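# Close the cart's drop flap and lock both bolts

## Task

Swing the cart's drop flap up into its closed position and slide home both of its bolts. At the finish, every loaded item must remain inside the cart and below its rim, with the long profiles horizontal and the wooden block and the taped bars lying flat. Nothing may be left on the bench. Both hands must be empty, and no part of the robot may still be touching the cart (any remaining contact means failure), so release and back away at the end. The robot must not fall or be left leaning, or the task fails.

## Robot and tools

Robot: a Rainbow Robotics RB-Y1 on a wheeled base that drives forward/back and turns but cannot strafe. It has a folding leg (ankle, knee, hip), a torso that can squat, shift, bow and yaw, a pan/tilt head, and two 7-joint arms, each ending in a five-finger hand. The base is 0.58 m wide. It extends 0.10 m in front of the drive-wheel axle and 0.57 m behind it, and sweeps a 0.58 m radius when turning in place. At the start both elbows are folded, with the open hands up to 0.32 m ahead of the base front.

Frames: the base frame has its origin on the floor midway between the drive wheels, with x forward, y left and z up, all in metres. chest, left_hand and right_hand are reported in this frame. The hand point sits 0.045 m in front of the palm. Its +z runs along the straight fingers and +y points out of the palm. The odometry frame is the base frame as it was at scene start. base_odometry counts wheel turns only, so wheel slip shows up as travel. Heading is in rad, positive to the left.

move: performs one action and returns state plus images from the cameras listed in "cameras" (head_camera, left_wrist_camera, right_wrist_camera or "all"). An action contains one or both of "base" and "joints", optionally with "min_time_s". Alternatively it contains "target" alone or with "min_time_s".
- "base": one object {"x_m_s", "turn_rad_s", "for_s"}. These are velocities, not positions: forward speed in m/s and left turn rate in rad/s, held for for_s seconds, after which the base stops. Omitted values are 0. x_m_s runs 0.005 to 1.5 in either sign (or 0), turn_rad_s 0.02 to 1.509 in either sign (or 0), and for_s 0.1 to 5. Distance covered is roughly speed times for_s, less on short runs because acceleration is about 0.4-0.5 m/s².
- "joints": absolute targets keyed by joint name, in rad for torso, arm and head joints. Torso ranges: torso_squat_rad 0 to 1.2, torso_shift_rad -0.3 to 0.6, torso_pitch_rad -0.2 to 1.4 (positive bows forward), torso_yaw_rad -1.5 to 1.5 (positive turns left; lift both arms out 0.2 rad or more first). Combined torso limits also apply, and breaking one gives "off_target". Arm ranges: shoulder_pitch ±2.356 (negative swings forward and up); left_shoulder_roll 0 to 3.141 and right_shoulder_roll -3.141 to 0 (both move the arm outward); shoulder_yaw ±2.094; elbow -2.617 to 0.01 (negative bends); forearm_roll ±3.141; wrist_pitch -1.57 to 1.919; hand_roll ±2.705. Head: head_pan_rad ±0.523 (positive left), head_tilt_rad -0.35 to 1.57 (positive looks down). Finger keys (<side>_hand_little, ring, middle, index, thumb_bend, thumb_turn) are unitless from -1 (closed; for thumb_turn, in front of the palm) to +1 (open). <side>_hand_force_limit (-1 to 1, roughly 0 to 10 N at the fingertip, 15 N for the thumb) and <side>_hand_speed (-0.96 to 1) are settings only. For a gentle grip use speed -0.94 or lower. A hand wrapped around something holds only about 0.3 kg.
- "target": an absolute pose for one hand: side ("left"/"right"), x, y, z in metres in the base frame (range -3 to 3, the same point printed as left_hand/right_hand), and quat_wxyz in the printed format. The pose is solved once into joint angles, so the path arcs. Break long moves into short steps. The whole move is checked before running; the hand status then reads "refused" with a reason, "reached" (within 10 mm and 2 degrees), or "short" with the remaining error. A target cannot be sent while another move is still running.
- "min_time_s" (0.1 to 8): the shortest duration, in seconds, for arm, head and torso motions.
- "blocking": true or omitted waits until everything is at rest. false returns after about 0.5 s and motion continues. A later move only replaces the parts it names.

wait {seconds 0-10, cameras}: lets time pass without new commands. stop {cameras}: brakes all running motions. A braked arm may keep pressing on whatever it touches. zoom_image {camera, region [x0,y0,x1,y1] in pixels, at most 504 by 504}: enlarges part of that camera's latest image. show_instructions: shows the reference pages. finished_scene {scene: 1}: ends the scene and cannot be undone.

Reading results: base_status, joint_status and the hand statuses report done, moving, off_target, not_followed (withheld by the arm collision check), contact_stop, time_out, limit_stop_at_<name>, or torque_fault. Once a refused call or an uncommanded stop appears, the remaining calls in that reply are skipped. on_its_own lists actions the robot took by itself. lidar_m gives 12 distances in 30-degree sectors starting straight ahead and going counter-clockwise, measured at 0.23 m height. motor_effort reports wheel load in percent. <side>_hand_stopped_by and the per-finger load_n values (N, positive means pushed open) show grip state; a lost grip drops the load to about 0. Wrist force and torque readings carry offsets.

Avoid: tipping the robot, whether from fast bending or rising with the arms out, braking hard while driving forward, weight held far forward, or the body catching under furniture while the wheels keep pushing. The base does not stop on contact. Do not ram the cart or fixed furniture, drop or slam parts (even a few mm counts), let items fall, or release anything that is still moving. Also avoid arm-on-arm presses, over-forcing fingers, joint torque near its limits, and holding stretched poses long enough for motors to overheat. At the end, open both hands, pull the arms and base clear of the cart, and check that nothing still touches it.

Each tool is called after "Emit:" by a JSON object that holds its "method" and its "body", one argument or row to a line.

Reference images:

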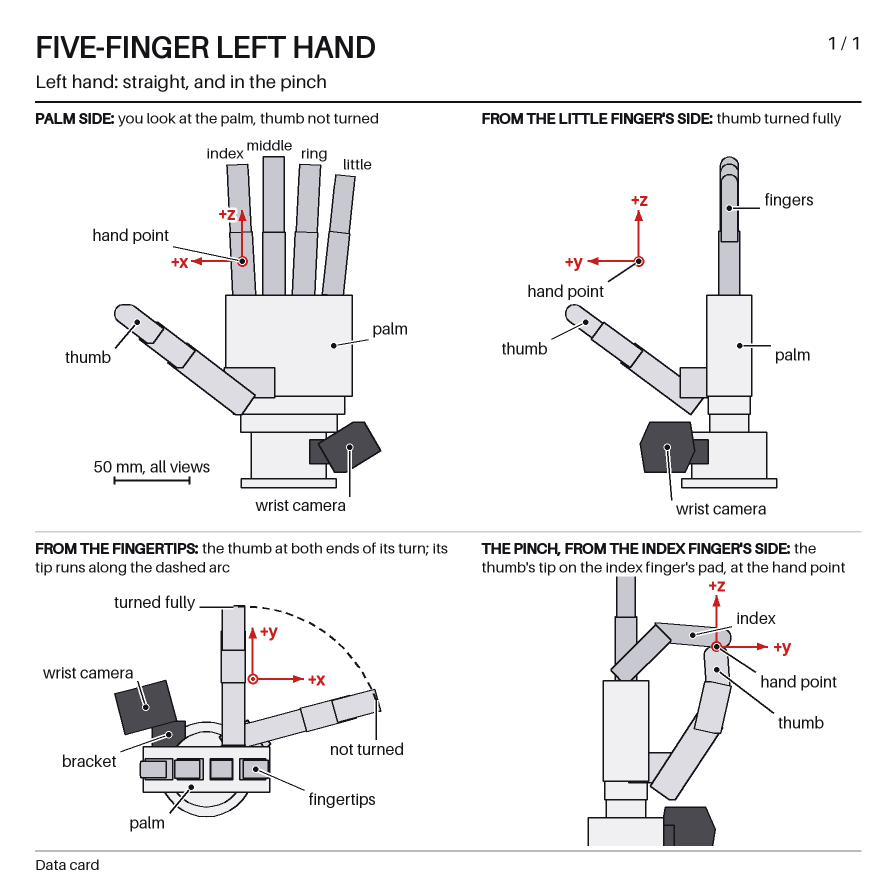

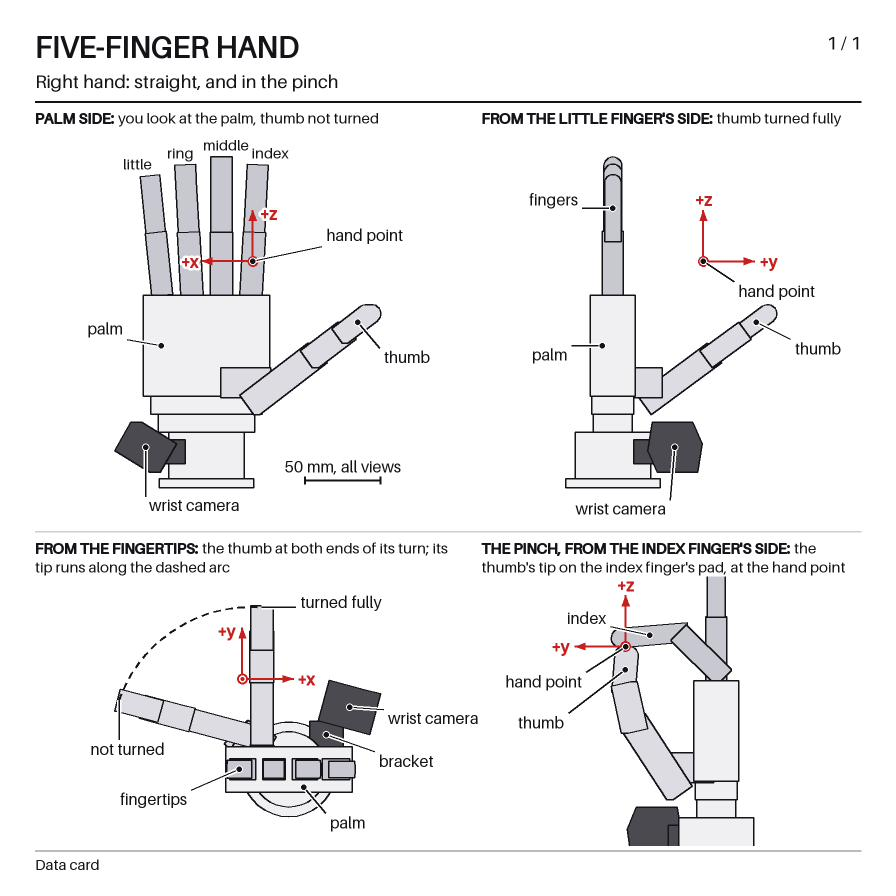

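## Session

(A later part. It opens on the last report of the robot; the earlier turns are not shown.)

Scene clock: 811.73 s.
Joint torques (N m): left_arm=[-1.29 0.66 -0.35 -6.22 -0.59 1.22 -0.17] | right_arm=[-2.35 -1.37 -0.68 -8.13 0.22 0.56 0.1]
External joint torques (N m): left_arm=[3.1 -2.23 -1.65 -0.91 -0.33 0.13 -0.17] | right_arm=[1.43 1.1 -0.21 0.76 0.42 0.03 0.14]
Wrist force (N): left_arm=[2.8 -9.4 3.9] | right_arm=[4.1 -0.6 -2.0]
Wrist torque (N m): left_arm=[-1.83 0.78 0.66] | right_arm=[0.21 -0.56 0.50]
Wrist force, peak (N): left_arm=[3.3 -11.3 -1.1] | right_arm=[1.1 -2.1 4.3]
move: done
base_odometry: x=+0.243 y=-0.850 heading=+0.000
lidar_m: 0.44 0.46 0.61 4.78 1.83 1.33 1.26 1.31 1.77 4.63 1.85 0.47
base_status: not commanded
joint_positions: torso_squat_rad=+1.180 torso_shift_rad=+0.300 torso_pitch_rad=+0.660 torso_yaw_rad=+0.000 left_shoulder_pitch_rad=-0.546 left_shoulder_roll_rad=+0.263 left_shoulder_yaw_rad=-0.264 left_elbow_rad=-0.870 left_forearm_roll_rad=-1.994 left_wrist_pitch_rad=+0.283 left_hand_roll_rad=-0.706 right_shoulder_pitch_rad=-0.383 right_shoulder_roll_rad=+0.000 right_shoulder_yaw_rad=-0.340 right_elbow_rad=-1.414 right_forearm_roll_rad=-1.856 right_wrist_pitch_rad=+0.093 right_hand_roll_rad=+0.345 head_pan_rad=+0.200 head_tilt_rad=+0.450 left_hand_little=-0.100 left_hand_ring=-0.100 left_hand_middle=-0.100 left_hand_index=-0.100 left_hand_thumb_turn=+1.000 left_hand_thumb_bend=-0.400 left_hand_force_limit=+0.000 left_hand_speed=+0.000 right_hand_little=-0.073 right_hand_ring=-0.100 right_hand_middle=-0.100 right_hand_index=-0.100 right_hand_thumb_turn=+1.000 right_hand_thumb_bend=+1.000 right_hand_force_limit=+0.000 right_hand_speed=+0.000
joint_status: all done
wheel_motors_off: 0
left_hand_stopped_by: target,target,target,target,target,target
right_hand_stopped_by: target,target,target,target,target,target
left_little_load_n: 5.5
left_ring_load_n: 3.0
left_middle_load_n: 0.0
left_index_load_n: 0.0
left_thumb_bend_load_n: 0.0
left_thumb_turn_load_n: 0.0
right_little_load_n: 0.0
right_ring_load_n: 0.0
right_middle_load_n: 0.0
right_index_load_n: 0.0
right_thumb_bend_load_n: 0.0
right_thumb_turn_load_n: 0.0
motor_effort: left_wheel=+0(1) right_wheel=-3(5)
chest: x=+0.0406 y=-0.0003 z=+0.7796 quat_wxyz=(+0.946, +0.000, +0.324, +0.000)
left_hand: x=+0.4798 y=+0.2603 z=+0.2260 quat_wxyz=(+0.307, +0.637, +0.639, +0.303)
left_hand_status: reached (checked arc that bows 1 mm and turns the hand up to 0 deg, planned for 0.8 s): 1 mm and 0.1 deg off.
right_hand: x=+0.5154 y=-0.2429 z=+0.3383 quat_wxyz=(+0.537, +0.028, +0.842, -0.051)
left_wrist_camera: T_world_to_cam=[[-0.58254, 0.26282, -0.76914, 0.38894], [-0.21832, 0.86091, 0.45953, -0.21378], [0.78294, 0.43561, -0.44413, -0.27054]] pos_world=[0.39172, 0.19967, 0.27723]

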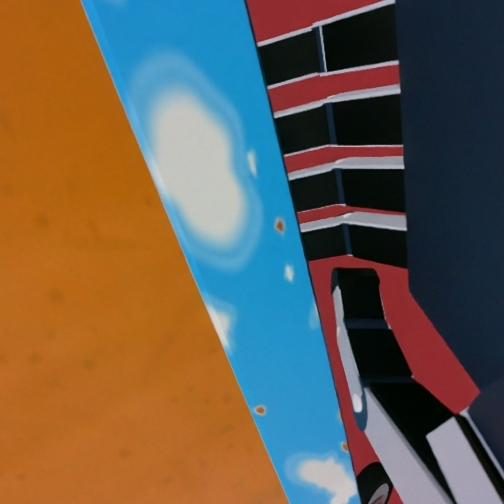

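Emit:
{"method": "move", "body": {
  "target": {"side":"left","x":0.465,"y":0.26,"z":0.230,"quat_wxyz":[0.307,0.637,0.639,0.302]},
  "min_time_s": 0.8
}}

Emit:
{"method": "move", "body": {
  "target": {"side":"left","x":0.45,"y":0.26,"z":0.234,"quat_wxyz":[0.307,0.637,0.639,0.302]},
  "min_time_s": 0.8,
  "cameras": ["head_camera","left_wrist_camera"]
}}

Scene clock: 818.57 s.
Joint torques (N m): left_arm=[-2.78 2.19 3.38 -8.86 -0.16 2.8 0.27] | right_arm=[-1.74 -1.76 -0.77 -8.4 -0.07 0.54 0]
External joint torques (N m): left_arm=[0.65 -0.43 2.14 -3.35 0.1 1.77 0.27] | right_arm=[2.02 0.71 -0.29 0.49 0.14 0.01 0.03]
Wrist force (N): left_arm=[0.2 -15.7 8.8] | right_arm=[3.2 -0.1 -1.9]
Wrist torque (N m): left_arm=[-1.83 1.04 1.00] | right_arm=[0.29 -0.40 0.48]
Wrist force, peak (N): left_arm=[4.3 -20.4 13.8] | right_arm=[4.2 -0.8 -2.4]
move: done
base_odometry: x=+0.243 y=-0.850 heading=+0.000
lidar_m: 0.43 0.44 0.60 4.78 1.83 1.33 1.25 1.30 1.76 4.63 1.86 0.45
base_status: not commanded
joint_positions: torso_squat_rad=+1.180 torso_shift_rad=+0.300 torso_pitch_rad=+0.660 torso_yaw_rad=+0.000 left_shoulder_pitch_rad=-0.477 left_shoulder_roll_rad=+0.253 left_shoulder_yaw_rad=-0.241 left_elbow_rad=-0.953 left_forearm_roll_rad=-1.985 left_wrist_pitch_rad=+0.268 left_hand_roll_rad=-0.758 right_shoulder_pitch_rad=-0.383 right_shoulder_roll_rad=+0.000 right_shoulder_yaw_rad=-0.340 right_elbow_rad=-1.414 right_forearm_roll_rad=-1.856 right_wrist_pitch_rad=+0.093 right_hand_roll_rad=+0.345 head_pan_rad=+0.200 head_tilt_rad=+0.450 left_hand_little=-0.099 left_hand_ring=-0.099 left_hand_middle=-0.100 left_hand_index=-0.100 left_hand_thumb_turn=+1.000 left_hand_thumb_bend=-0.400 left_hand_force_limit=+0.000 left_hand_speed=+0.000 right_hand_little=-0.073 right_hand_ring=-0.100 right_hand_middle=-0.100 right_hand_index=-0.100 right_hand_thumb_turn=+1.000 right_hand_thumb_bend=+1.000 right_hand_force_limit=+0.000 right_hand_speed=+0.000
joint_status: all done
wheel_motors_off: 0
left_hand_stopped_by: target,target,target,target,target,target
right_hand_stopped_by: target,target,target,target,target,target
left_little_load_n: 10.0
left_ring_load_n: 5.5
left_middle_load_n: 0.0
left_index_load_n: 0.0
left_thumb_bend_load_n: 0.0
left_thumb_turn_load_n: 0.0
right_little_load_n: 0.0
right_ring_load_n: 0.0
right_middle_load_n: 0.5
right_index_load_n: 0.0
right_thumb_bend_load_n: 0.0
right_thumb_turn_load_n: 0.0
motor_effort: left_wheel=+1(1) right_wheel=-4(4)
chest: x=+0.0407 y=-0.0003 z=+0.7796 quat_wxyz=(+0.946, +0.000, +0.324, +0.000)
left_hand: x=+0.4647 y=+0.2599 z=+0.2295 quat_wxyz=(+0.308, +0.637, +0.639, +0.302)
left_hand_status: reached (checked arc that bows 2 mm and turns the hand up to 0 deg, planned for 0.8 s): 1 mm and 0.1 deg off.
right_hand: x=+0.5153 y=-0.2429 z=+0.3382 quat_wxyz=(+0.537, +0.028, +0.842, -0.051)
pictures: none

Scene clock: 819.70 s.
Joint torques (N m): left_arm=[-3.12 2.62 4.54 -11.11 -0.16 3.78 0.38] | right_arm=[-2.04 -1.96 -0.47 -8.36 0.13 0.5 0.12]
External joint torques (N m): left_arm=[-0.63 0.25 3.39 -5.46 0.09 2.79 0.38] | right_arm=[1.73 0.5 0 0.54 0.33 -0.03 0.16]
Wrist force (N): left_arm=[-1.0 -20.0 12.1] | right_arm=[3.5 -0.5 -2.4]
Wrist torque (N m): left_arm=[-1.75 1.20 1.27] | right_arm=[0.26 -0.44 0.45]
Wrist force, peak (N): left_arm=[1.5 -24.6 16.1] | right_arm=[4.4 -0.6 -2.2]
move: done
base_odometry: x=+0.243 y=-0.850 heading=+0.000
lidar_m: 0.41 0.42 0.58 4.80 1.83 1.32 1.25 1.30 1.76 4.62 1.85 0.44
base_status: not commanded
joint_positions: torso_squat_rad=+1.180 torso_shift_rad=+0.300 torso_pitch_rad=+0.661 torso_yaw_rad=+0.000 left_shoulder_pitch_rad=-0.411 left_shoulder_roll_rad=+0.242 left_shoulder_yaw_rad=-0.223 left_elbow_rad=-1.028 left_forearm_roll_rad=-1.978 left_wrist_pitch_rad=+0.255 left_hand_roll_rad=-0.801 right_shoulder_pitch_rad=-0.383 right_shoulder_roll_rad=+0.000 right_shoulder_yaw_rad=-0.340 right_elbow_rad=-1.414 right_forearm_roll_rad=-1.856 right_wrist_pitch_rad=+0.093 right_hand_roll_rad=+0.345 head_pan_rad=+0.200 head_tilt_rad=+0.450 left_hand_little=-0.099 left_hand_ring=-0.099 left_hand_middle=-0.100 left_hand_index=-0.100 left_hand_thumb_turn=+1.000 left_hand_thumb_bend=-0.400 left_hand_force_limit=+0.000 left_hand_speed=+0.000 right_hand_little=-0.073 right_hand_ring=-0.100 right_hand_middle=-0.100 right_hand_index=-0.100 right_hand_thumb_turn=+1.000 right_hand_thumb_bend=+1.000 right_hand_force_limit=+0.000 right_hand_speed=+0.000
joint_status: all done
wheel_motors_off: 0
left_hand_stopped_by: target,target,target,target,target,target
right_hand_stopped_by: target,target,target,target,target,target
left_little_load_n: 12.5
left_ring_load_n: 7.5
left_middle_load_n: 1.0
left_index_load_n: 0.0
left_thumb_bend_load_n: 0.0
left_thumb_turn_load_n: 0.0
right_little_load_n: 0.0
right_ring_load_n: 0.0
right_middle_load_n: 0.0
right_index_load_n: 0.0
right_thumb_bend_load_n: 0.0
right_thumb_turn_load_n: 0.0
motor_effort: left_wheel=+1(1) right_wheel=-3(4)
chest: x=+0.0407 y=-0.0003 z=+0.7796 quat_wxyz=(+0.946, +0.000, +0.324, +0.000)
left_hand: x=+0.4493 y=+0.2597 z=+0.2331 quat_wxyz=(+0.307, +0.638, +0.639, +0.301)
left_hand_status: reached (checked arc that bows 2 mm and turns the hand up to 0 deg, planned for 0.8 s): 1 mm and 0.1 deg off.
right_hand: x=+0.5153 y=-0.2430 z=+0.3381 quat_wxyz=(+0.537, +0.028, +0.842, -0.051)
head_camera: T_world_to_cam=[[0.13778, -0.9801, -0.14294, 0.10311], [-0.89181, -0.05997, -0.44841, 0.64164], [0.43091, 0.18925, -0.88233, 0.68329]] pos_world=[0.26358, 0.01022, 0.90534]
left_wrist_camera: T_world_to_cam=[[-0.58366, 0.26362, -0.76802, 0.37689], [-0.21575, 0.86148, 0.45967, -0.22458], [0.78281, 0.43399, -0.44593, -0.24231]] pos_world=[0.36121, 0.19927, 0.28464]

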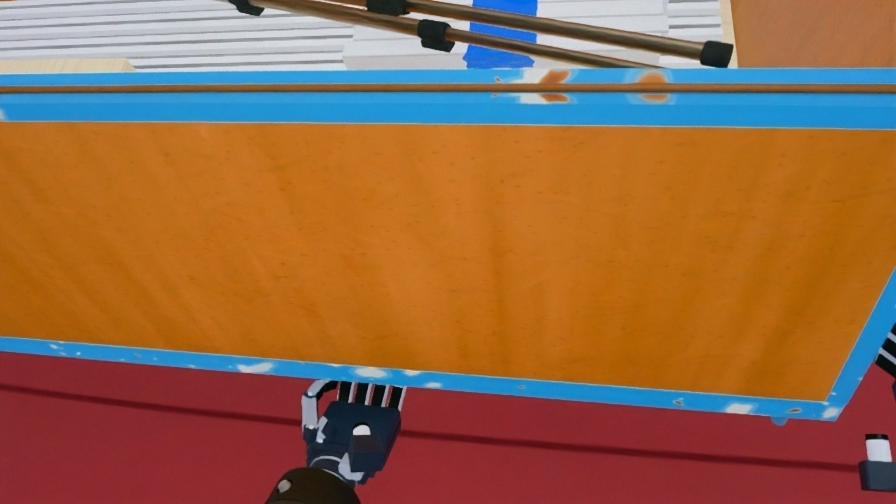

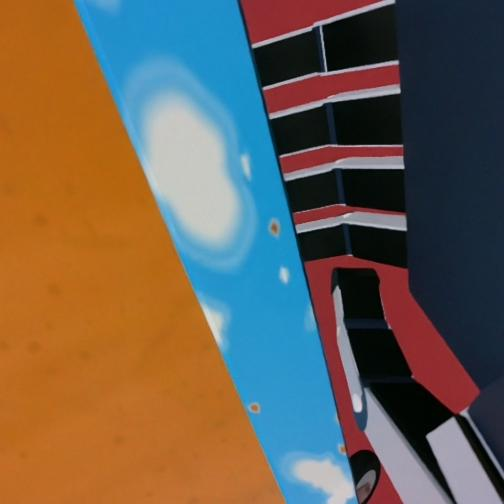

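Emit:
{"method": "move", "body": {
  "target": {"side":"left","x":0.438,"y":0.26,"z":0.238,"quat_wxyz":[0.2963,0.6143,0.6608,0.3125]},
  "min_time_s": 0.8
}}

Emit:
{"method": "move", "body": {
  "target": {"side":"left","x":0.422,"y":0.26,"z":0.244,"quat_wxyz":[0.2963,0.6143,0.6608,0.3125]},
  "min_time_s": 0.8,
  "cameras": ["left_wrist_camera"]
}}

Scene clock: 844.87 s.
Joint torques (N m): left_arm=[-0.19 1.77 3.65 -9.17 -0.27 3.37 0.11] | right_arm=[-1.85 -1.97 -0.35 -8.45 0.08 0.43 0.13]
External joint torques (N m): left_arm=[1.81 0.54 3.04 -3.26 0.01 2.51 0.11] | right_arm=[1.91 0.49 0.13 0.45 0.28 -0.1 0.17]
Wrist force (N): left_arm=[-2.2 -16.3 10.1] | right_arm=[4.0 -0.6 -2.6]
Wrist torque (N m): left_arm=[-1.89 0.47 0.78] | right_arm=[0.26 -0.53 0.51]
Wrist force, peak (N): left_arm=[-2.2 -25.3 16.9] | right_arm=[4.0 -0.6 -2.8]
move: done
base_odometry: x=+0.243 y=-0.850 heading=+0.000
lidar_m: 0.41 0.42 0.58 4.79 1.83 1.32 1.25 1.30 1.77 4.63 1.86 0.43
base_status: not commanded
joint_positions: torso_squat_rad=+1.180 torso_shift_rad=+0.300 torso_pitch_rad=+0.661 torso_yaw_rad=+0.000 left_shoulder_pitch_rad=-0.366 left_shoulder_roll_rad=+0.157 left_shoulder_yaw_rad=-0.146 left_elbow_rad=-1.078 left_forearm_roll_rad=-1.945 left_wrist_pitch_rad=+0.265 left_hand_roll_rad=-0.908 right_shoulder_pitch_rad=-0.383 right_shoulder_roll_rad=+0.000 right_shoulder_yaw_rad=-0.340 right_elbow_rad=-1.414 right_forearm_roll_rad=-1.856 right_wrist_pitch_rad=+0.093 right_hand_roll_rad=+0.345 head_pan_rad=+0.200 head_tilt_rad=+0.450 left_hand_little=-0.100 left_hand_ring=-0.099 left_hand_middle=-0.100 left_hand_index=-0.099 left_hand_thumb_turn=+1.000 left_hand_thumb_bend=-0.400 left_hand_force_limit=+0.000 left_hand_speed=+0.000 right_hand_little=-0.073 right_hand_ring=-0.100 right_hand_middle=-0.100 right_hand_index=-0.100 right_hand_thumb_turn=+1.000 right_hand_thumb_bend=+1.000 right_hand_force_limit=+0.000 right_hand_speed=+0.000
joint_status: all done
wheel_motors_off: 0
left_hand_stopped_by: target,target,target,target,target,target
right_hand_stopped_by: target,target,target,target,target,target
left_little_load_n: 1.0
left_ring_load_n: 2.5
left_middle_load_n: 4.0
left_index_load_n: 6.0
left_thumb_bend_load_n: 0.0
left_thumb_turn_load_n: 0.0
right_little_load_n: 0.0
right_ring_load_n: 0.0
right_middle_load_n: 0.0
right_index_load_n: 0.0
right_thumb_bend_load_n: 0.0
right_thumb_turn_load_n: 0.0
motor_effort: left_wheel=+1(1) right_wheel=-4(4)
chest: x=+0.0407 y=-0.0003 z=+0.7796 quat_wxyz=(+0.946, +0.000, +0.324, +0.000)
left_hand: x=+0.4378 y=+0.2597 z=+0.2377 quat_wxyz=(+0.298, +0.614, +0.660, +0.313)
left_hand_status: reached (checked arc that bows 2 mm and turns the hand up to 4 deg, planned for 0.8 s): 0 mm and 0.3 deg off.
right_hand: x=+0.5153 y=-0.2430 z=+0.3381 quat_wxyz=(+0.537, +0.028, +0.842, -0.051)
pictures: none

Scene clock: 846.00 s.
Joint torques (N m): left_arm=[1.74 0.61 2.91 -8.53 -0.28 2.6 -0.07] | right_arm=[-2.89 -2.01 -0.23 -8.69 0.06 0.27 0.13]
External joint torques (N m): left_arm=[2.8 -0.36 2.42 -2.48 -0.02 1.8 -0.07] | right_arm=[0.88 0.45 0.25 0.2 0.26 -0.26 0.16]
Wrist force (N): left_arm=[0.0 -13.8 10.4] | right_arm=[3.8 -0.5 -2.5]
Wrist torque (N m): left_arm=[-1.95 0.47 0.68] | right_arm=[0.25 -0.50 0.51]
Wrist force, peak (N): left_arm=[-0.6 -19.4 14.4] | right_arm=[4.0 -0.9 -2.2]
move: done
base_odometry: x=+0.243 y=-0.850 heading=+0.000
lidar_m: 0.41 0.42 0.57 4.79 1.83 1.33 1.26 1.30 1.76 4.63 1.85 0.42
base_status: not commanded
joint_positions: torso_squat_rad=+1.180 torso_shift_rad=+0.300 torso_pitch_rad=+0.661 torso_yaw_rad=+0.000 left_shoulder_pitch_rad=-0.295 left_shoulder_roll_rad=+0.137 left_shoulder_yaw_rad=-0.128 left_elbow_rad=-1.161 left_forearm_roll_rad=-1.936 left_wrist_pitch_rad=+0.243 left_hand_roll_rad=-0.958 right_shoulder_pitch_rad=-0.383 right_shoulder_roll_rad=+0.000 right_shoulder_yaw_rad=-0.340 right_elbow_rad=-1.414 right_forearm_roll_rad=-1.856 right_wrist_pitch_rad=+0.093 right_hand_roll_rad=+0.345 head_pan_rad=+0.200 head_tilt_rad=+0.450 left_hand_little=-0.100 left_hand_ring=-0.099 left_hand_middle=-0.099 left_hand_index=-0.099 left_hand_thumb_turn=+1.000 left_hand_thumb_bend=-0.400 left_hand_force_limit=+0.000 left_hand_speed=+0.000 right_hand_little=-0.073 right_hand_ring=-0.100 right_hand_middle=-0.100 right_hand_index=-0.100 right_hand_thumb_turn=+1.000 right_hand_thumb_bend=+1.000 right_hand_force_limit=+0.000 right_hand_speed=+0.000
joint_status: all done
wheel_motors_off: 0
left_hand_stopped_by: target,target,target,target,target,target
right_hand_stopped_by: target,target,target,target,target,target
left_little_load_n: 0.5
left_ring_load_n: 2.5
left_middle_load_n: 3.5
left_index_load_n: 6.5
left_thumb_bend_load_n: -0.5
left_thumb_turn_load_n: 0.0
right_little_load_n: 0.0
right_ring_load_n: 0.0
right_middle_load_n: 0.0
right_index_load_n: 0.5
right_thumb_bend_load_n: 0.0
right_thumb_turn_load_n: 0.0
motor_effort: left_wheel=+1(1) right_wheel=-3(4)
chest: x=+0.0407 y=-0.0003 z=+0.7796 quat_wxyz=(+0.946, +0.000, +0.324, +0.000)
left_hand: x=+0.4221 y=+0.2597 z=+0.2439 quat_wxyz=(+0.297, +0.615, +0.660, +0.313)
left_hand_status: reached (checked arc that bows 2 mm and turns the hand up to 0 deg, planned for 0.8 s): 0 mm and 0.1 deg off.
right_hand: x=+0.5153 y=-0.2430 z=+0.3381 quat_wxyz=(+0.537, +0.028, +0.842, -0.051)
left_wrist_camera: T_world_to_cam=[[-0.59879, 0.22208, -0.7695, 0.38683], [-0.27646, 0.84442, 0.45883, -0.20503], [0.75167, 0.48748, -0.44423, -0.21746]] pos_world=[0.33841, 0.19323, 0.29514]

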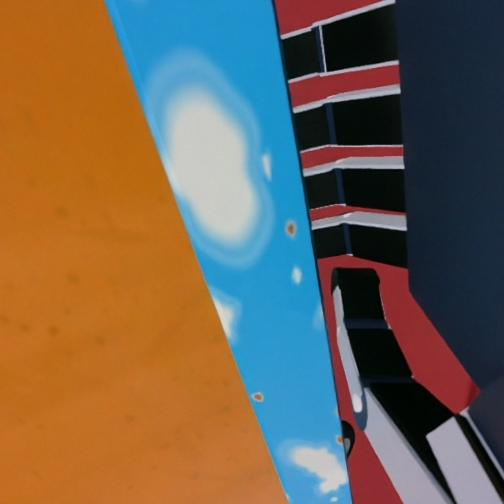

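Emit:
{"method": "move", "body": {
  "target": {"side":"left","x":0.407,"y":0.26,"z":0.250,"quat_wxyz":[0.299,0.620,0.655,0.310]},
  "min_time_s": 0.8
}}

Emit:
{"method": "move", "body": {
  "target": {"side":"left","x":0.391,"y":0.26,"z":0.257,"quat_wxyz":[0.299,0.620,0.655,0.310]},
  "min_time_s": 0.8,
  "cameras": ["head_camera","left_wrist_camera"]
}}

Scene clock: 850.03 s.
Joint torques (N m): left_arm=[2.47 2.82 1.33 -9.58 -0.69 2.62 0.01] | right_arm=[-1.79 -1.96 -0.38 -8.37 -0.13 0.29 -0.12]
External joint torques (N m): left_arm=[2.58 1.76 0.8 -3.5 -0.44 1.83 0.01] | right_arm=[1.98 0.51 0.1 0.53 0.07 -0.24 -0.08]
Wrist force (N): left_arm=[0.4 -15.8 12.6] | right_arm=[3.8 -0.5 -2.2]
Wrist torque (N m): left_arm=[-1.97 0.82 0.75] | right_arm=[0.20 -0.49 0.49]
Wrist force, peak (N): left_arm=[-1.1 -19.5 15.2] | right_arm=[4.3 -0.5 -2.3]
move: done
base_odometry: x=+0.243 y=-0.850 heading=+0.000
lidar_m: 0.54 0.56 0.66 4.79 1.84 1.33 1.26 1.30 1.76 4.63 1.85 0.44
base_status: not commanded
joint_positions: torso_squat_rad=+1.180 torso_shift_rad=+0.300 torso_pitch_rad=+0.661 torso_yaw_rad=+0.000 left_shoulder_pitch_rad=-0.229 left_shoulder_roll_rad=+0.147 left_shoulder_yaw_rad=-0.143 left_elbow_rad=-1.230 left_forearm_roll_rad=-1.943 left_wrist_pitch_rad=+0.231 left_hand_roll_rad=-0.960 right_shoulder_pitch_rad=-0.383 right_shoulder_roll_rad=+0.000 right_shoulder_yaw_rad=-0.340 right_elbow_rad=-1.414 right_forearm_roll_rad=-1.856 right_wrist_pitch_rad=+0.093 right_hand_roll_rad=+0.345 head_pan_rad=+0.200 head_tilt_rad=+0.450 left_hand_little=-0.100 left_hand_ring=-0.099 left_hand_middle=-0.099 left_hand_index=-0.099 left_hand_thumb_turn=+1.000 left_hand_thumb_bend=-0.400 left_hand_force_limit=+0.000 left_hand_speed=+0.000 right_hand_little=-0.073 right_hand_ring=-0.100 right_hand_middle=-0.100 right_hand_index=-0.100 right_hand_thumb_turn=+1.000 right_hand_thumb_bend=+1.000 right_hand_force_limit=+0.000 right_hand_speed=+0.000
joint_status: all done
wheel_motors_off: 0
left_hand_stopped_by: target,target,target,target,target,target
right_hand_stopped_by: target,target,target,target,target,target
left_little_load_n: 4.0
left_ring_load_n: 4.0
left_middle_load_n: 3.0
left_index_load_n: 3.5
left_thumb_bend_load_n: 0.0
left_thumb_turn_load_n: 0.0
right_little_load_n: 0.0
right_ring_load_n: 0.0
right_middle_load_n: 0.0
right_index_load_n: 0.0
right_thumb_bend_load_n: 0.0
right_thumb_turn_load_n: 0.0
motor_effort: left_wheel=+1(1) right_wheel=-3(4)
chest: x=+0.0407 y=-0.0003 z=+0.7796 quat_wxyz=(+0.946, +0.000, +0.324, +0.000)
left_hand: x=+0.4070 y=+0.2596 z=+0.2497 quat_wxyz=(+0.299, +0.620, +0.655, +0.310)
left_hand_status: reached (checked arc that bows 1 mm and turns the hand up to 1 deg, planned for 0.8 s): 1 mm and 0.1 deg off.
right_hand: x=+0.5153 y=-0.2430 z=+0.3381 quat_wxyz=(+0.537, +0.028, +0.842, -0.051)
pictures: none

Scene clock: 851.17 s.
Joint torques (N m): left_arm=[3.23 0.95 1.83 -10.55 -0.67 2.98 0.04] | right_arm=[-2.49 -1.86 -0.42 -8.55 0.1 0.26 0.08]
External joint torques (N m): left_arm=[2.43 -0.01 1.36 -4.44 -0.43 2.19 0.04] | right_arm=[1.27 0.6 0.06 0.35 0.31 -0.27 0.12]
Wrist force (N): left_arm=[0.5 -18.0 14.2] | right_arm=[3.5 -0.3 -1.6]
Wrist torque (N m): left_arm=[-2.04 0.87 0.89] | right_arm=[0.23 -0.48 0.47]
Wrist force, peak (N): left_arm=[-2.6 -19.6 16.3] | right_arm=[4.2 -0.4 -2.3]
move: done
base_odometry: x=+0.243 y=-0.850 heading=+0.000
lidar_m: 0.54 0.56 0.76 4.79 1.83 1.31 1.25 1.31 1.76 4.63 1.86 0.42
base_status: not commanded
joint_positions: torso_squat_rad=+1.180 torso_shift_rad=+0.300 torso_pitch_rad=+0.661 torso_yaw_rad=+0.000 left_shoulder_pitch_rad=-0.163 left_shoulder_roll_rad=+0.142 left_shoulder_yaw_rad=-0.149 left_elbow_rad=-1.298 left_forearm_roll_rad=-1.947 left_wrist_pitch_rad=+0.227 left_hand_roll_rad=-0.974 right_shoulder_pitch_rad=-0.383 right_shoulder_roll_rad=+0.000 right_shoulder_yaw_rad=-0.340 right_elbow_rad=-1.414 right_forearm_roll_rad=-1.856 right_wrist_pitch_rad=+0.093 right_hand_roll_rad=+0.345 head_pan_rad=+0.200 head_tilt_rad=+0.450 left_hand_little=-0.100 left_hand_ring=-0.099 left_hand_middle=-0.099 left_hand_index=-0.099 left_hand_thumb_turn=+1.000 left_hand_thumb_bend=-0.400 left_hand_force_limit=+0.000 left_hand_speed=+0.000 right_hand_little=-0.073 right_hand_ring=-0.100 right_hand_middle=-0.100 right_hand_index=-0.100 right_hand_thumb_turn=+1.000 right_hand_thumb_bend=+1.000 right_hand_force_limit=+0.000 right_hand_speed=+0.000
joint_status: all done
wheel_motors_off: 0
left_hand_stopped_by: target,target,target,target,target,target
right_hand_stopped_by: target,target,target,target,target,target
left_little_load_n: 4.0
left_ring_load_n: 4.5
left_middle_load_n: 3.5
left_index_load_n: 4.0
left_thumb_bend_load_n: 0.0
left_thumb_turn_load_n: 0.0
right_little_load_n: 0.0
right_ring_load_n: 0.0
right_middle_load_n: 0.0
right_index_load_n: 0.0
right_thumb_bend_load_n: 0.0
right_thumb_turn_load_n: 0.0
motor_effort: left_wheel=+1(1) right_wheel=-3(4)
chest: x=+0.0407 y=-0.0003 z=+0.7796 quat_wxyz=(+0.946, +0.000, +0.324, +0.000)
left_hand: x=+0.3909 y=+0.2598 z=+0.2566 quat_wxyz=(+0.299, +0.621, +0.655, +0.310)
left_hand_status: reached (checked arc that bows 1 mm and turns the hand up to 0 deg, planned for 0.8 s): 0 mm and 0.1 deg off.
right_hand: x=+0.5153 y=-0.2430 z=+0.3381 quat_wxyz=(+0.537, +0.028, +0.842, -0.051)
head_camera: T_world_to_cam=[[0.13777, -0.9801, -0.14292, 0.1031], [-0.89177, -0.05996, -0.44849, 0.6417], [0.43099, 0.18924, -0.88229, 0.68324]] pos_world=[0.26358, 0.01022, 0.90534]
left_wrist_camera: T_world_to_cam=[[-0.59597, 0.23272, -0.76855, 0.37386], [-0.26114, 0.84889, 0.45955, -0.22693], [0.75936, 0.47458, -0.44514, -0.18777]] pos_world=[0.30613, 0.19474, 0.30804]

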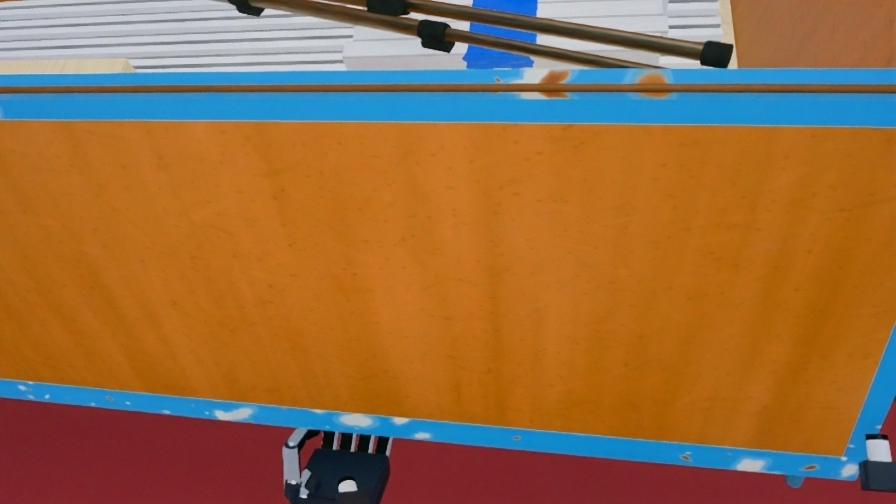

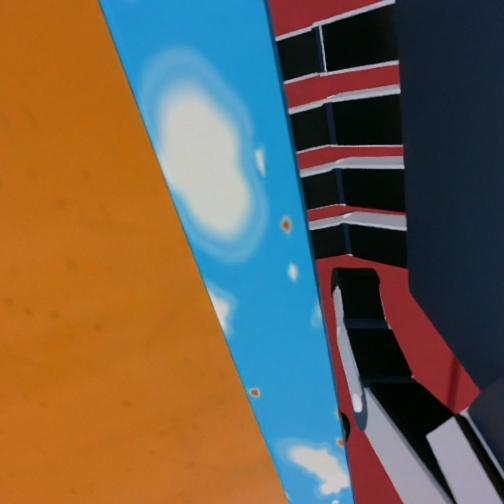

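Emit:
{"method": "move", "body": {
  "target": {"side":"right","x":0.53,"y":-0.31,"z":0.338,"quat_wxyz":[0.539,0.029,0.840,-0.052]},
  "min_time_s": 1.0
}}

Emit:
{"method": "move", "body": {
  "target": {"side":"right","x":0.50,"y":-0.40,"z":0.338,"quat_wxyz":[0.539,0.029,0.840,-0.052]},
  "min_time_s": 1.2
}}

Emit:
{"method": "move", "body": {
  "joints": {"head_pan_rad":-0.1,"head_tilt_rad":0.6},
  "cameras": ["head_camera","right_wrist_camera"]
}}

Scene clock: 859.03 s.
Joint torques (N m): left_arm=[2.92 1.06 1.34 -10.42 -0.72 2.91 0.02] | right_arm=[-5.78 -6.2 -3.33 -8.58 -0.77 0.48 -0.24]
External joint torques (N m): left_arm=[2.11 0.1 0.88 -4.31 -0.47 2.13 0.02] | right_arm=[-1.69 0.14 -1.31 0.12 -0.44 0.06 -0.21]
Wrist force (N): left_arm=[0.2 -17.6 14.1] | right_arm=[3.9 -0.8 -2.5]
Wrist torque (N m): left_arm=[-2.00 0.86 0.88] | right_arm=[0.20 -0.52 0.31]
Wrist force, peak (N): left_arm=[0.2 -18.1 14.7] | right_arm=[4.2 -1.0 -2.1]
move: done
base_odometry: x=+0.243 y=-0.850 heading=+0.000
lidar_m: 0.53 0.56 0.76 4.78 1.83 1.33 1.26 1.30 1.76 4.63 1.86 0.41
base_status: not commanded
joint_positions: torso_squat_rad=+1.180 torso_shift_rad=+0.300 torso_pitch_rad=+0.661 torso_yaw_rad=+0.000 left_shoulder_pitch_rad=-0.163 left_shoulder_roll_rad=+0.142 left_shoulder_yaw_rad=-0.149 left_elbow_rad=-1.298 left_forearm_roll_rad=-1.947 left_wrist_pitch_rad=+0.227 left_hand_roll_rad=-0.974 right_shoulder_pitch_rad=-0.439 right_shoulder_roll_rad=-0.161 right_shoulder_yaw_rad=-0.407 right_elbow_rad=-1.292 right_forearm_roll_rad=-1.911 right_wrist_pitch_rad=+0.170 right_hand_roll_rad=+0.283 head_pan_rad=+0.200 head_tilt_rad=+0.450 left_hand_little=-0.100 left_hand_ring=-0.099 left_hand_middle=-0.099 left_hand_index=-0.099 left_hand_thumb_turn=+1.000 left_hand_thumb_bend=-0.400 left_hand_force_limit=+0.000 left_hand_speed=+0.000 right_hand_little=-0.073 right_hand_ring=-0.100 right_hand_middle=-0.100 right_hand_index=-0.100 right_hand_thumb_turn=+1.000 right_hand_thumb_bend=+1.000 right_hand_force_limit=+0.000 right_hand_speed=+0.000
joint_status: all done
wheel_motors_off: 0
left_hand_stopped_by: target,target,target,target,target,target
right_hand_stopped_by: target,target,target,target,target,target
left_little_load_n: 4.0
left_ring_load_n: 4.5
left_middle_load_n: 3.5
left_index_load_n: 4.0
left_thumb_bend_load_n: 0.0
left_thumb_turn_load_n: 0.0
right_little_load_n: 0.0
right_ring_load_n: 0.0
right_middle_load_n: 0.0
right_index_load_n: 0.0
right_thumb_bend_load_n: 0.0
right_thumb_turn_load_n: 0.0
motor_effort: left_wheel=+1(1) right_wheel=-2(4)
chest: x=+0.0407 y=-0.0003 z=+0.7796 quat_wxyz=(+0.946, +0.000, +0.324, +0.000)
left_hand: x=+0.3909 y=+0.2598 z=+0.2566 quat_wxyz=(+0.299, +0.621, +0.655, +0.310)
right_hand: x=+0.5295 y=-0.3100 z=+0.3385 quat_wxyz=(+0.538, +0.029, +0.841, -0.053)
right_hand_status: reached (checked arc that bows 4 mm and turns the hand up to 1 deg, planned for 1.0 s): 1 mm and 0.2 deg off.
pictures: none

Scene clock: 860.57 s.
Joint torques (N m): left_arm=[2.73 0.85 1.62 -10.46 -0.67 2.95 0.08] | right_arm=[-0.5 -9.76 -4.79 -7.55 -1.19 0.39 0.15]
External joint torques (N m): left_arm=[1.92 -0.11 1.16 -4.35 -0.42 2.17 0.08] | right_arm=[1.89 0.54 -1.51 0.46 -0.47 -0.15 0.18]
Wrist force (N): left_arm=[-0.2 -18.2 14.9] | right_arm=[3.8 -1.1 -2.4]
Wrist torque (N m): left_arm=[-2.00 0.90 0.87] | right_arm=[0.15 -0.47 0.44]
Wrist force, peak (N): left_arm=[-0.2 -18.9 14.6] | right_arm=[4.3 -0.8 -2.6]
move: done
base_odometry: x=+0.243 y=-0.850 heading=+0.000
lidar_m: 0.53 0.55 0.76 4.79 1.83 1.33 1.26 1.30 1.76 4.62 1.85 0.41
base_status: not commanded
joint_positions: torso_squat_rad=+1.180 torso_shift_rad=+0.300 torso_pitch_rad=+0.661 torso_yaw_rad=+0.000 left_shoulder_pitch_rad=-0.163 left_shoulder_roll_rad=+0.142 left_shoulder_yaw_rad=-0.149 left_elbow_rad=-1.298 left_forearm_roll_rad=-1.947 left_wrist_pitch_rad=+0.227 left_hand_roll_rad=-0.974 right_shoulder_pitch_rad=-0.434 right_shoulder_roll_rad=-0.288 right_shoulder_yaw_rad=-0.584 right_elbow_rad=-1.127 right_forearm_roll_rad=-2.020 right_wrist_pitch_rad=+0.403 right_hand_roll_rad=+0.350 head_pan_rad=+0.200 head_tilt_rad=+0.450 left_hand_little=-0.100 left_hand_ring=-0.099 left_hand_middle=-0.099 left_hand_index=-0.099 left_hand_thumb_turn=+1.000 left_hand_thumb_bend=-0.400 left_hand_force_limit=+0.000 left_hand_speed=+0.000 right_hand_little=-0.073 right_hand_ring=-0.100 right_hand_middle=-0.100 right_hand_index=-0.100 right_hand_thumb_turn=+1.000 right_hand_thumb_bend=+1.000 right_hand_force_limit=+0.000 right_hand_speed=+0.000
joint_status: all done
wheel_motors_off: 0
left_hand_stopped_by: target,target,target,target,target,target
right_hand_stopped_by: target,target,target,target,target,target
left_little_load_n: 4.0
left_ring_load_n: 4.5
left_middle_load_n: 3.5
left_index_load_n: 4.0
left_thumb_bend_load_n: 0.0
left_thumb_turn_load_n: 0.0
right_little_load_n: 0.0
right_ring_load_n: 0.0
right_middle_load_n: 0.0
right_index_load_n: 0.0
right_thumb_bend_load_n: 0.0
right_thumb_turn_load_n: 0.0
motor_effort: left_wheel=+1(1) right_wheel=-3(4)
chest: x=+0.0407 y=-0.0003 z=+0.7796 quat_wxyz=(+0.946, +0.000, +0.324, +0.000)
left_hand: x=+0.3909 y=+0.2598 z=+0.2566 quat_wxyz=(+0.299, +0.621, +0.655, +0.310)
right_hand: x=+0.5002 y=-0.3994 z=+0.3385 quat_wxyz=(+0.537, +0.030, +0.841, -0.052)
right_hand_status: reached (checked arc that bows 6 mm and turns the hand up to 1 deg, planned for 1.2 s): 1 mm and 0.3 deg off.
pictures: none

Scene clock: 861.40 s.
Joint torques (N m): left_arm=[2.71 0.86 1.93 -10.37 -0.62 2.95 0.01] | right_arm=[-1.48 -10.12 -4.81 -7.24 -0.93 0.4 0.08]
External joint torques (N m): left_arm=[1.91 -0.1 1.46 -4.26 -0.38 2.17 0.01] | right_arm=[0.9 0.18 -1.54 0.76 -0.2 -0.13 0.12]
Wrist force (N): left_arm=[-0.3 -18.3 14.7] | right_arm=[4.1 -1.1 -2.5]
Wrist torque (N m): left_arm=[-2.05 0.92 0.87] | right_arm=[0.21 -0.56 0.47]
Wrist force, peak (N): left_arm=[-0.3 -18.7 14.9] | right_arm=[4.4 -0.8 -2.4]
move: done
base_odometry: x=+0.243 y=-0.850 heading=+0.000
lidar_m: 0.54 0.56 0.75 4.79 1.83 1.32 1.25 1.30 1.76 4.63 1.85 0.42
base_status: not commanded
joint_positions: torso_squat_rad=+1.180 torso_shift_rad=+0.300 torso_pitch_rad=+0.661 torso_yaw_rad=+0.000 left_shoulder_pitch_rad=-0.163 left_shoulder_roll_rad=+0.142 left_shoulder_yaw_rad=-0.149 left_elbow_rad=-1.298 left_forearm_roll_rad=-1.947 left_wrist_pitch_rad=+0.227 left_hand_roll_rad=-0.974 right_shoulder_pitch_rad=-0.434 right_shoulder_roll_rad=-0.288 right_shoulder_yaw_rad=-0.584 right_elbow_rad=-1.127 right_forearm_roll_rad=-2.020 right_wrist_pitch_rad=+0.403 right_hand_roll_rad=+0.350 head_pan_rad=-0.100 head_tilt_rad=+0.600 left_hand_little=-0.100 left_hand_ring=-0.099 left_hand_middle=-0.099 left_hand_index=-0.099 left_hand_thumb_turn=+1.000 left_hand_thumb_bend=-0.400 left_hand_force_limit=+0.000 left_hand_speed=+0.000 right_hand_little=-0.073 right_hand_ring=-0.100 right_hand_middle=-0.100 right_hand_index=-0.100 right_hand_thumb_turn=+1.000 right_hand_thumb_bend=+1.000 right_hand_force_limit=+0.000 right_hand_speed=+0.000
joint_status: all done
wheel_motors_off: 0
left_hand_stopped_by: target,target,target,target,target,target
right_hand_stopped_by: target,target,target,target,target,target
left_little_load_n: 4.0
left_ring_load_n: 4.5
left_middle_load_n: 3.5
left_index_load_n: 4.0
left_thumb_bend_load_n: 0.0
left_thumb_turn_load_n: 0.0
right_little_load_n: 0.0
right_ring_load_n: 0.0
right_middle_load_n: 0.0
right_index_load_n: 0.0
right_thumb_bend_load_n: 0.0
right_thumb_turn_load_n: 0.0
motor_effort: left_wheel=+1(1) right_wheel=-3(4)
chest: x=+0.0407 y=-0.0003 z=+0.7796 quat_wxyz=(+0.946, +0.000, +0.324, +0.000)
left_hand: x=+0.3909 y=+0.2598 z=+0.2566 quat_wxyz=(+0.299, +0.621, +0.655, +0.310)
right_hand: x=+0.5002 y=-0.3994 z=+0.3385 quat_wxyz=(+0.537, +0.030, +0.841, -0.052)
head_camera: T_world_to_cam=[[-0.10067, -0.99398, 0.04319, -0.0258], [-0.94687, 0.08239, -0.31088, 0.52457], [0.30545, -0.0722, -0.94947, 0.76792]] pos_world=[0.25954, -0.01342, 0.89331]
right_wrist_camera: T_world_to_cam=[[-0.02071, 0.96972, -0.24333, 0.48173], [-0.07596, 0.24115, 0.96751, -0.198], [0.9969, 0.03852, 0.06867, -0.39078]] pos_world=[0.3845, -0.40435, 0.33562]

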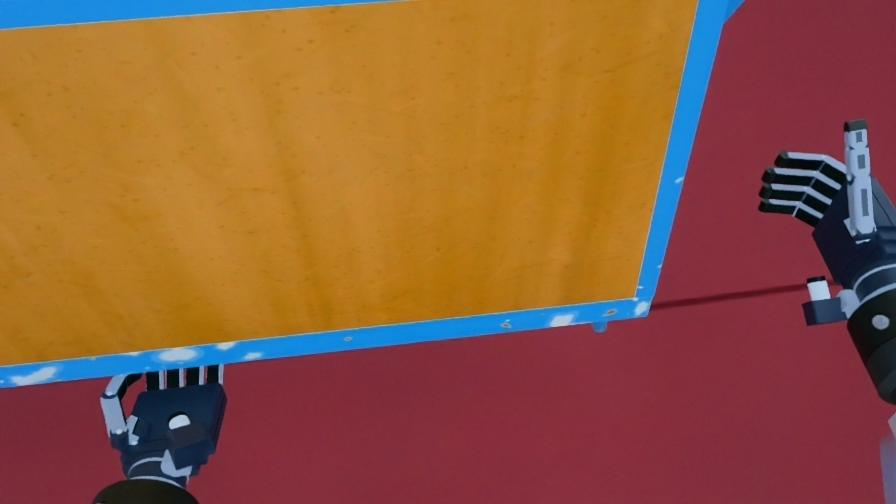

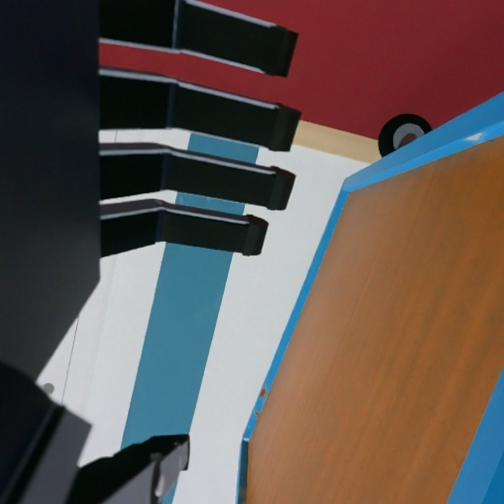

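Emit:
{"method": "move", "body": {
  "target": {"side":"left","x":0.371,"y":0.26,"z":0.268,"quat_wxyz":[0.299,0.620,0.655,0.310]},
  "min_time_s": 0.8
}}

Emit:
{"method": "move", "body": {
  "target": {"side":"left","x":0.351,"y":0.26,"z":0.279,"quat_wxyz":[0.299,0.620,0.655,0.310]},
  "min_time_s": 0.8,
  "cameras": ["left_wrist_camera"]
}}

Scene clock: 884.80 s.
Joint torques (N m): left_arm=[3.94 0.47 0.53 -11.46 -0.68 2.76 0] | right_arm=[-0.89 -9.61 -4.97 -7.55 -0.96 0.35 0.14]
External joint torques (N m): left_arm=[1.98 -0.42 0.16 -5.3 -0.44 1.99 0] | right_arm=[1.49 0.68 -1.69 0.45 -0.24 -0.18 0.17]
Wrist force (N): left_arm=[2.1 -19.6 15.1] | right_arm=[3.9 -0.8 -2.4]
Wrist torque (N m): left_arm=[-2.08 0.92 0.94] | right_arm=[0.20 -0.50 0.47]
Wrist force, peak (N): left_arm=[-1.7 -21.5 18.2] | right_arm=[4.2 -1.0 -2.6]
move: done
base_odometry: x=+0.243 y=-0.850 heading=+0.000
lidar_m: 0.54 0.56 0.75 4.79 1.83 1.32 1.25 1.30 1.76 4.62 1.86 0.40
base_status: not commanded
joint_positions: torso_squat_rad=+1.180 torso_shift_rad=+0.300 torso_pitch_rad=+0.661 torso_yaw_rad=+0.000 left_shoulder_pitch_rad=-0.076 left_shoulder_roll_rad=+0.136 left_shoulder_yaw_rad=-0.158 left_elbow_rad=-1.387 left_forearm_roll_rad=-1.950 left_wrist_pitch_rad=+0.221 left_hand_roll_rad=-0.992 right_shoulder_pitch_rad=-0.434 right_shoulder_roll_rad=-0.288 right_shoulder_yaw_rad=-0.584 right_elbow_rad=-1.127 right_forearm_roll_rad=-2.020 right_wrist_pitch_rad=+0.403 right_hand_roll_rad=+0.350 head_pan_rad=-0.100 head_tilt_rad=+0.600 left_hand_little=-0.100 left_hand_ring=-0.099 left_hand_middle=-0.099 left_hand_index=-0.099 left_hand_thumb_turn=+1.000 left_hand_thumb_bend=-0.400 left_hand_force_limit=+0.000 left_hand_speed=+0.000 right_hand_little=-0.073 right_hand_ring=-0.100 right_hand_middle=-0.100 right_hand_index=-0.100 right_hand_thumb_turn=+1.000 right_hand_thumb_bend=+1.000 right_hand_force_limit=+0.000 right_hand_speed=+0.000
joint_status: all done
wheel_motors_off: 0
left_hand_stopped_by: target,target,target,target,target,target
right_hand_stopped_by: target,target,target,target,target,target
left_little_load_n: 4.0
left_ring_load_n: 4.0
left_middle_load_n: 3.0
left_index_load_n: 4.0
left_thumb_bend_load_n: 0.0
left_thumb_turn_load_n: 0.0
right_little_load_n: 0.0
right_ring_load_n: 0.0
right_middle_load_n: 0.0
right_index_load_n: 0.0
right_thumb_bend_load_n: 0.0
right_thumb_turn_load_n: 0.0
motor_effort: left_wheel=+1(1) right_wheel=-3(4)
chest: x=+0.0407 y=-0.0003 z=+0.7796 quat_wxyz=(+0.946, +0.000, +0.324, +0.000)
left_hand: x=+0.3707 y=+0.2600 z=+0.2675 quat_wxyz=(+0.299, +0.621, +0.655, +0.310)
left_hand_status: reached (checked arc that bows 1 mm and turns the hand up to 0 deg, planned for 0.8 s): 1 mm and 0.0 deg off.
right_hand: x=+0.5002 y=-0.3994 z=+0.3385 quat_wxyz=(+0.537, +0.030, +0.841, -0.052)
pictures: none

Scene clock: 885.93 s.
Joint torques (N m): left_arm=[4.52 2.01 0.27 -12.66 -0.93 3.11 0.22] | right_arm=[-0.59 -9.72 -4.65 -7.71 -0.94 0.39 0.08]
External joint torques (N m): left_arm=[1.47 1.11 -0.02 -6.5 -0.68 2.36 0.22] | right_arm=[1.79 0.58 -1.38 0.29 -0.22 -0.15 0.12]
Wrist force (N): left_arm=[2.4 -21.1 16.7] | right_arm=[3.6 -0.7 -2.4]
Wrist torque (N m): left_arm=[-2.06 0.96 0.99] | right_arm=[0.23 -0.45 0.46]
Wrist force, peak (N): left_arm=[1.5 -23.5 19.8] | right_arm=[4.1 -1.1 -2.5]
move: done
base_odometry: x=+0.243 y=-0.850 heading=+0.000
lidar_m: 0.54 0.56 0.75 4.78 1.83 1.33 1.26 1.30 1.76 4.63 1.85 0.56
base_status: not commanded
joint_positions: torso_squat_rad=+1.180 torso_shift_rad=+0.300 torso_pitch_rad=+0.661 torso_yaw_rad=+0.000 left_shoulder_pitch_rad=+0.007 left_shoulder_roll_rad=+0.137 left_shoulder_yaw_rad=-0.177 left_elbow_rad=-1.466 left_forearm_roll_rad=-1.957 left_wrist_pitch_rad=+0.224 left_hand_roll_rad=-0.996 right_shoulder_pitch_rad=-0.434 right_shoulder_roll_rad=-0.288 right_shoulder_yaw_rad=-0.584 right_elbow_rad=-1.127 right_forearm_roll_rad=-2.020 right_wrist_pitch_rad=+0.403 right_hand_roll_rad=+0.350 head_pan_rad=-0.100 head_tilt_rad=+0.600 left_hand_little=-0.100 left_hand_ring=-0.099 left_hand_middle=-0.099 left_hand_index=-0.099 left_hand_thumb_turn=+1.000 left_hand_thumb_bend=-0.400 left_hand_force_limit=+0.000 left_hand_speed=+0.000 right_hand_little=-0.073 right_hand_ring=-0.100 right_hand_middle=-0.100 right_hand_index=-0.100 right_hand_thumb_turn=+1.000 right_hand_thumb_bend=+1.000 right_hand_force_limit=+0.000 right_hand_speed=+0.000
joint_status: all done
wheel_motors_off: 0
left_hand_stopped_by: target,target,target,target,target,target
right_hand_stopped_by: target,target,target,target,target,target
left_little_load_n: 4.5
left_ring_load_n: 5.0
left_middle_load_n: 3.5
left_index_load_n: 4.5
left_thumb_bend_load_n: 0.0
left_thumb_turn_load_n: 0.0
right_little_load_n: 0.0
right_ring_load_n: 0.0
right_middle_load_n: 0.0
right_index_load_n: 0.0
right_thumb_bend_load_n: 0.0
right_thumb_turn_load_n: 0.0
motor_effort: left_wheel=+1(1) right_wheel=-3(4)
chest: x=+0.0407 y=-0.0003 z=+0.7796 quat_wxyz=(+0.946, +0.000, +0.324, +0.000)
left_hand: x=+0.3506 y=+0.2598 z=+0.2783 quat_wxyz=(+0.299, +0.621, +0.656, +0.310)
left_hand_status: reached (checked arc that bows 1 mm and turns the hand up to 0 deg, planned for 0.8 s): 1 mm and 0.1 deg off.
right_hand: x=+0.5002 y=-0.3994 z=+0.3385 quat_wxyz=(+0.537, +0.030, +0.841, -0.052)
left_wrist_camera: T_world_to_cam=[[-0.59679, 0.2323, -0.76804, 0.36677], [-0.26124, 0.84877, 0.45971, -0.24754], [0.75868, 0.47499, -0.44585, -0.14725]] pos_world=[0.26593, 0.19484, 0.32983]

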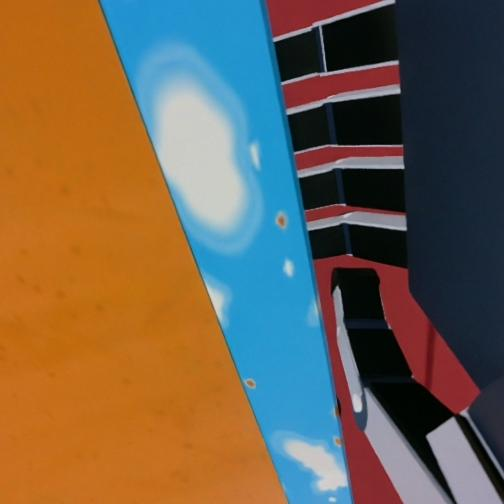

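Emit:
{"method": "move", "body": {
  "target": {"side":"left","x":0.350,"y":0.26,"z":0.287,"quat_wxyz":[0.299,0.620,0.655,0.310]},
  "min_time_s": 0.6,
  "cameras": ["left_wrist_camera"]
}}

Scene clock: 895.43 s.
Joint torques (N m): left_arm=[-0.04 0.61 3.32 -17.86 -1.44 4.46 -0.49] | right_arm=[-0.99 -9.99 -4.11 -7.52 -0.99 0.34 0.06]
External joint torques (N m): left_arm=[-3.32 -0.22 3.05 -11.58 -1.22 3.74 -0.49] | right_arm=[1.38 0.31 -0.83 0.48 -0.26 -0.2 0.1]
Wrist force (N): left_arm=[0.0 -32.1 18.6] | right_arm=[3.7 -0.7 -2.3]
Wrist torque (N m): left_arm=[-2.33 1.25 0.85] | right_arm=[0.22 -0.45 0.47]
Wrist force, peak (N): left_arm=[1.3 -35.7 20.9] | right_arm=[4.2 -1.4 -2.6]
move: done
base_odometry: x=+0.243 y=-0.850 heading=+0.000
lidar_m: 0.54 0.56 0.75 4.78 1.83 1.32 1.25 1.29 1.76 4.63 1.86 0.57
base_status: not commanded
joint_positions: torso_squat_rad=+1.180 torso_shift_rad=+0.300 torso_pitch_rad=+0.661 torso_yaw_rad=+0.000 left_shoulder_pitch_rad=+0.036 left_shoulder_roll_rad=+0.122 left_shoulder_yaw_rad=-0.159 left_elbow_rad=-1.509 left_forearm_roll_rad=-1.949 left_wrist_pitch_rad=+0.197 left_hand_roll_rad=-1.028 right_shoulder_pitch_rad=-0.434 right_shoulder_roll_rad=-0.288 right_shoulder_yaw_rad=-0.584 right_elbow_rad=-1.127 right_forearm_roll_rad=-2.020 right_wrist_pitch_rad=+0.403 right_hand_roll_rad=+0.350 head_pan_rad=-0.100 head_tilt_rad=+0.600 left_hand_little=-0.100 left_hand_ring=-0.099 left_hand_middle=-0.099 left_hand_index=-0.099 left_hand_thumb_turn=+1.000 left_hand_thumb_bend=-0.400 left_hand_force_limit=+0.000 left_hand_speed=+0.000 right_hand_little=-0.073 right_hand_ring=-0.100 right_hand_middle=-0.100 right_hand_index=-0.100 right_hand_thumb_turn=+1.000 right_hand_thumb_bend=+1.000 right_hand_force_limit=+0.000 right_hand_speed=+0.000
joint_status: all done
wheel_motors_off: 0
left_hand_stopped_by: target,target,target,target,target,target
right_hand_stopped_by: target,target,target,target,target,target
left_little_load_n: 5.0
left_ring_load_n: 5.5
left_middle_load_n: 4.0
left_index_load_n: 4.5
left_thumb_bend_load_n: -1.0
left_thumb_turn_load_n: 0.0
right_little_load_n: 0.0
right_ring_load_n: 0.0
right_middle_load_n: 0.0
right_index_load_n: 0.0
right_thumb_bend_load_n: 0.0
right_thumb_turn_load_n: 0.0
motor_effort: left_wheel=+0(1) right_wheel=-4(4)
chest: x=+0.0408 y=-0.0002 z=+0.7795 quat_wxyz=(+0.946, +0.000, +0.324, +0.000)
left_hand: x=+0.3487 y=+0.2602 z=+0.2852 quat_wxyz=(+0.299, +0.621, +0.655, +0.310)
left_hand_status: reached (checked arc that bows 1 mm and turns the hand up to 0 deg, planned for 0.6 s): 2 mm and 0.1 deg off.
right_hand: x=+0.5002 y=-0.3994 z=+0.3384 quat_wxyz=(+0.537, +0.030, +0.841, -0.052)
left_wrist_camera: T_world_to_cam=[[-0.59536, 0.23342, -0.7688, 0.37023], [-0.26078, 0.84892, 0.4597, -0.25165], [0.75996, 0.47418, -0.44454, -0.14348]] pos_world=[0.26383, 0.19524, 0.33653]

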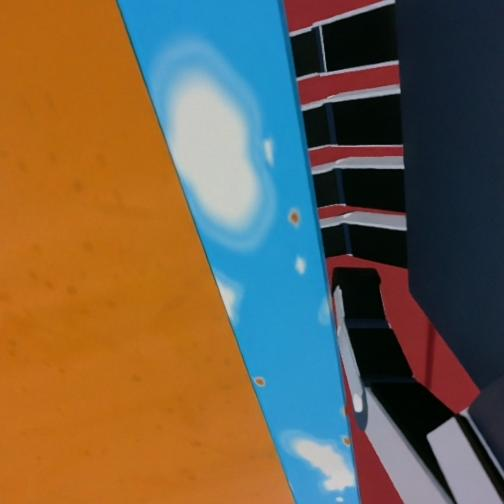

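Emit:
{"method": "move", "body": {
  "base": {"x_m_s":-0.025,"for_s":1.0},
  "joints": {"left_shoulder_pitch_rad":0.072,"left_shoulder_roll_rad":0.106,"left_shoulder_yaw_rad":-0.138,"left_elbow_rad":-1.560,"left_forearm_roll_rad":-1.939,"left_wrist_pitch_rad":0.165,"left_hand_roll_rad":-1.064},
  "min_time_s": 1.1,
  "cameras": ["left_wrist_camera"]
}}

Scene clock: 901.63 s.
Joint torques (N m): left_arm=[14.33 1.62 4.5 -3.83 0.62 1.94 0.18] | right_arm=[-1.62 -9.26 -4.64 -7.93 -0.96 0.34 0.29]
External joint torques (N m): left_arm=[10.82 0.81 4.23 2.62 0.79 1.27 0.18] | right_arm=[0.77 1.03 -1.36 0.08 -0.23 -0.19 0.33]
Wrist force (N): left_arm=[-5.7 -4.8 17.4] | right_arm=[3.8 -1.1 -2.1]
Wrist torque (N m): left_arm=[-2.23 1.22 0.27] | right_arm=[0.17 -0.48 0.47]
Wrist force, peak (N): left_arm=[-0.2 -32.9 19.1] | right_arm=[4.3 -1.0 -2.5]
move: done
base_odometry: x=+0.219 y=-0.850 heading=+0.000
lidar_m: 0.57 0.58 0.78 4.86 1.80 1.29 1.23 1.27 1.73 4.53 1.89 0.59
base_status: done (sent for 1 of 1 s)
joint_positions: torso_squat_rad=+1.180 torso_shift_rad=+0.300 torso_pitch_rad=+0.660 torso_yaw_rad=+0.000 left_shoulder_pitch_rad=+0.069 left_shoulder_roll_rad=+0.106 left_shoulder_yaw_rad=-0.139 left_elbow_rad=-1.561 left_forearm_roll_rad=-1.939 left_wrist_pitch_rad=+0.165 left_hand_roll_rad=-1.064 right_shoulder_pitch_rad=-0.434 right_shoulder_roll_rad=-0.288 right_shoulder_yaw_rad=-0.584 right_elbow_rad=-1.126 right_forearm_roll_rad=-2.020 right_wrist_pitch_rad=+0.403 right_hand_roll_rad=+0.350 head_pan_rad=-0.100 head_tilt_rad=+0.600 left_hand_little=-0.100 left_hand_ring=-0.099 left_hand_middle=-0.100 left_hand_index=-0.100 left_hand_thumb_turn=+1.000 left_hand_thumb_bend=-0.400 left_hand_force_limit=+0.000 left_hand_speed=+0.000 right_hand_little=-0.073 right_hand_ring=-0.100 right_hand_middle=-0.100 right_hand_index=-0.100 right_hand_thumb_turn=+1.000 right_hand_thumb_bend=+1.000 right_hand_force_limit=+0.000 right_hand_speed=+0.000
joint_status: all done
wheel_motors_off: 0
left_hand_stopped_by: target,target,target,target,target,target
right_hand_stopped_by: target,target,target,target,target,target
left_little_load_n: 6.0
left_ring_load_n: 4.5
left_middle_load_n: 1.5
left_index_load_n: 2.0
left_thumb_bend_load_n: 0.0
left_thumb_turn_load_n: 0.0
right_little_load_n: 0.5
right_ring_load_n: 0.0
right_middle_load_n: 0.0
right_index_load_n: -0.5
right_thumb_bend_load_n: 0.0
right_thumb_turn_load_n: -0.5
motor_effort: left_wheel=-5(20) right_wheel=+2(20)
chest: x=+0.0406 y=-0.0003 z=+0.7797 quat_wxyz=(+0.946, +0.000, +0.324, +0.000)
left_hand: x=+0.3473 y=+0.2615 z=+0.2951 quat_wxyz=(+0.301, +0.621, +0.653, +0.312)
right_hand: x=+0.5001 y=-0.3995 z=+0.3387 quat_wxyz=(+0.537, +0.030, +0.841, -0.052)
left_wrist_camera: T_world_to_cam=[[-0.59079, 0.2365, -0.77139, 0.37505], [-0.26067, 0.84885, 0.45989, -0.25782], [0.76356, 0.47278, -0.43984, -0.14086]] pos_world=[0.26192, 0.19675, 0.34592]

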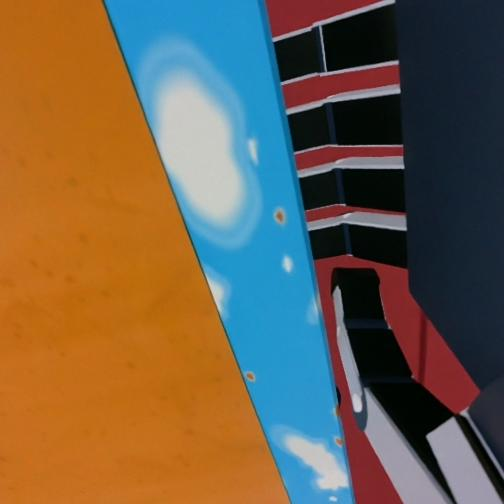

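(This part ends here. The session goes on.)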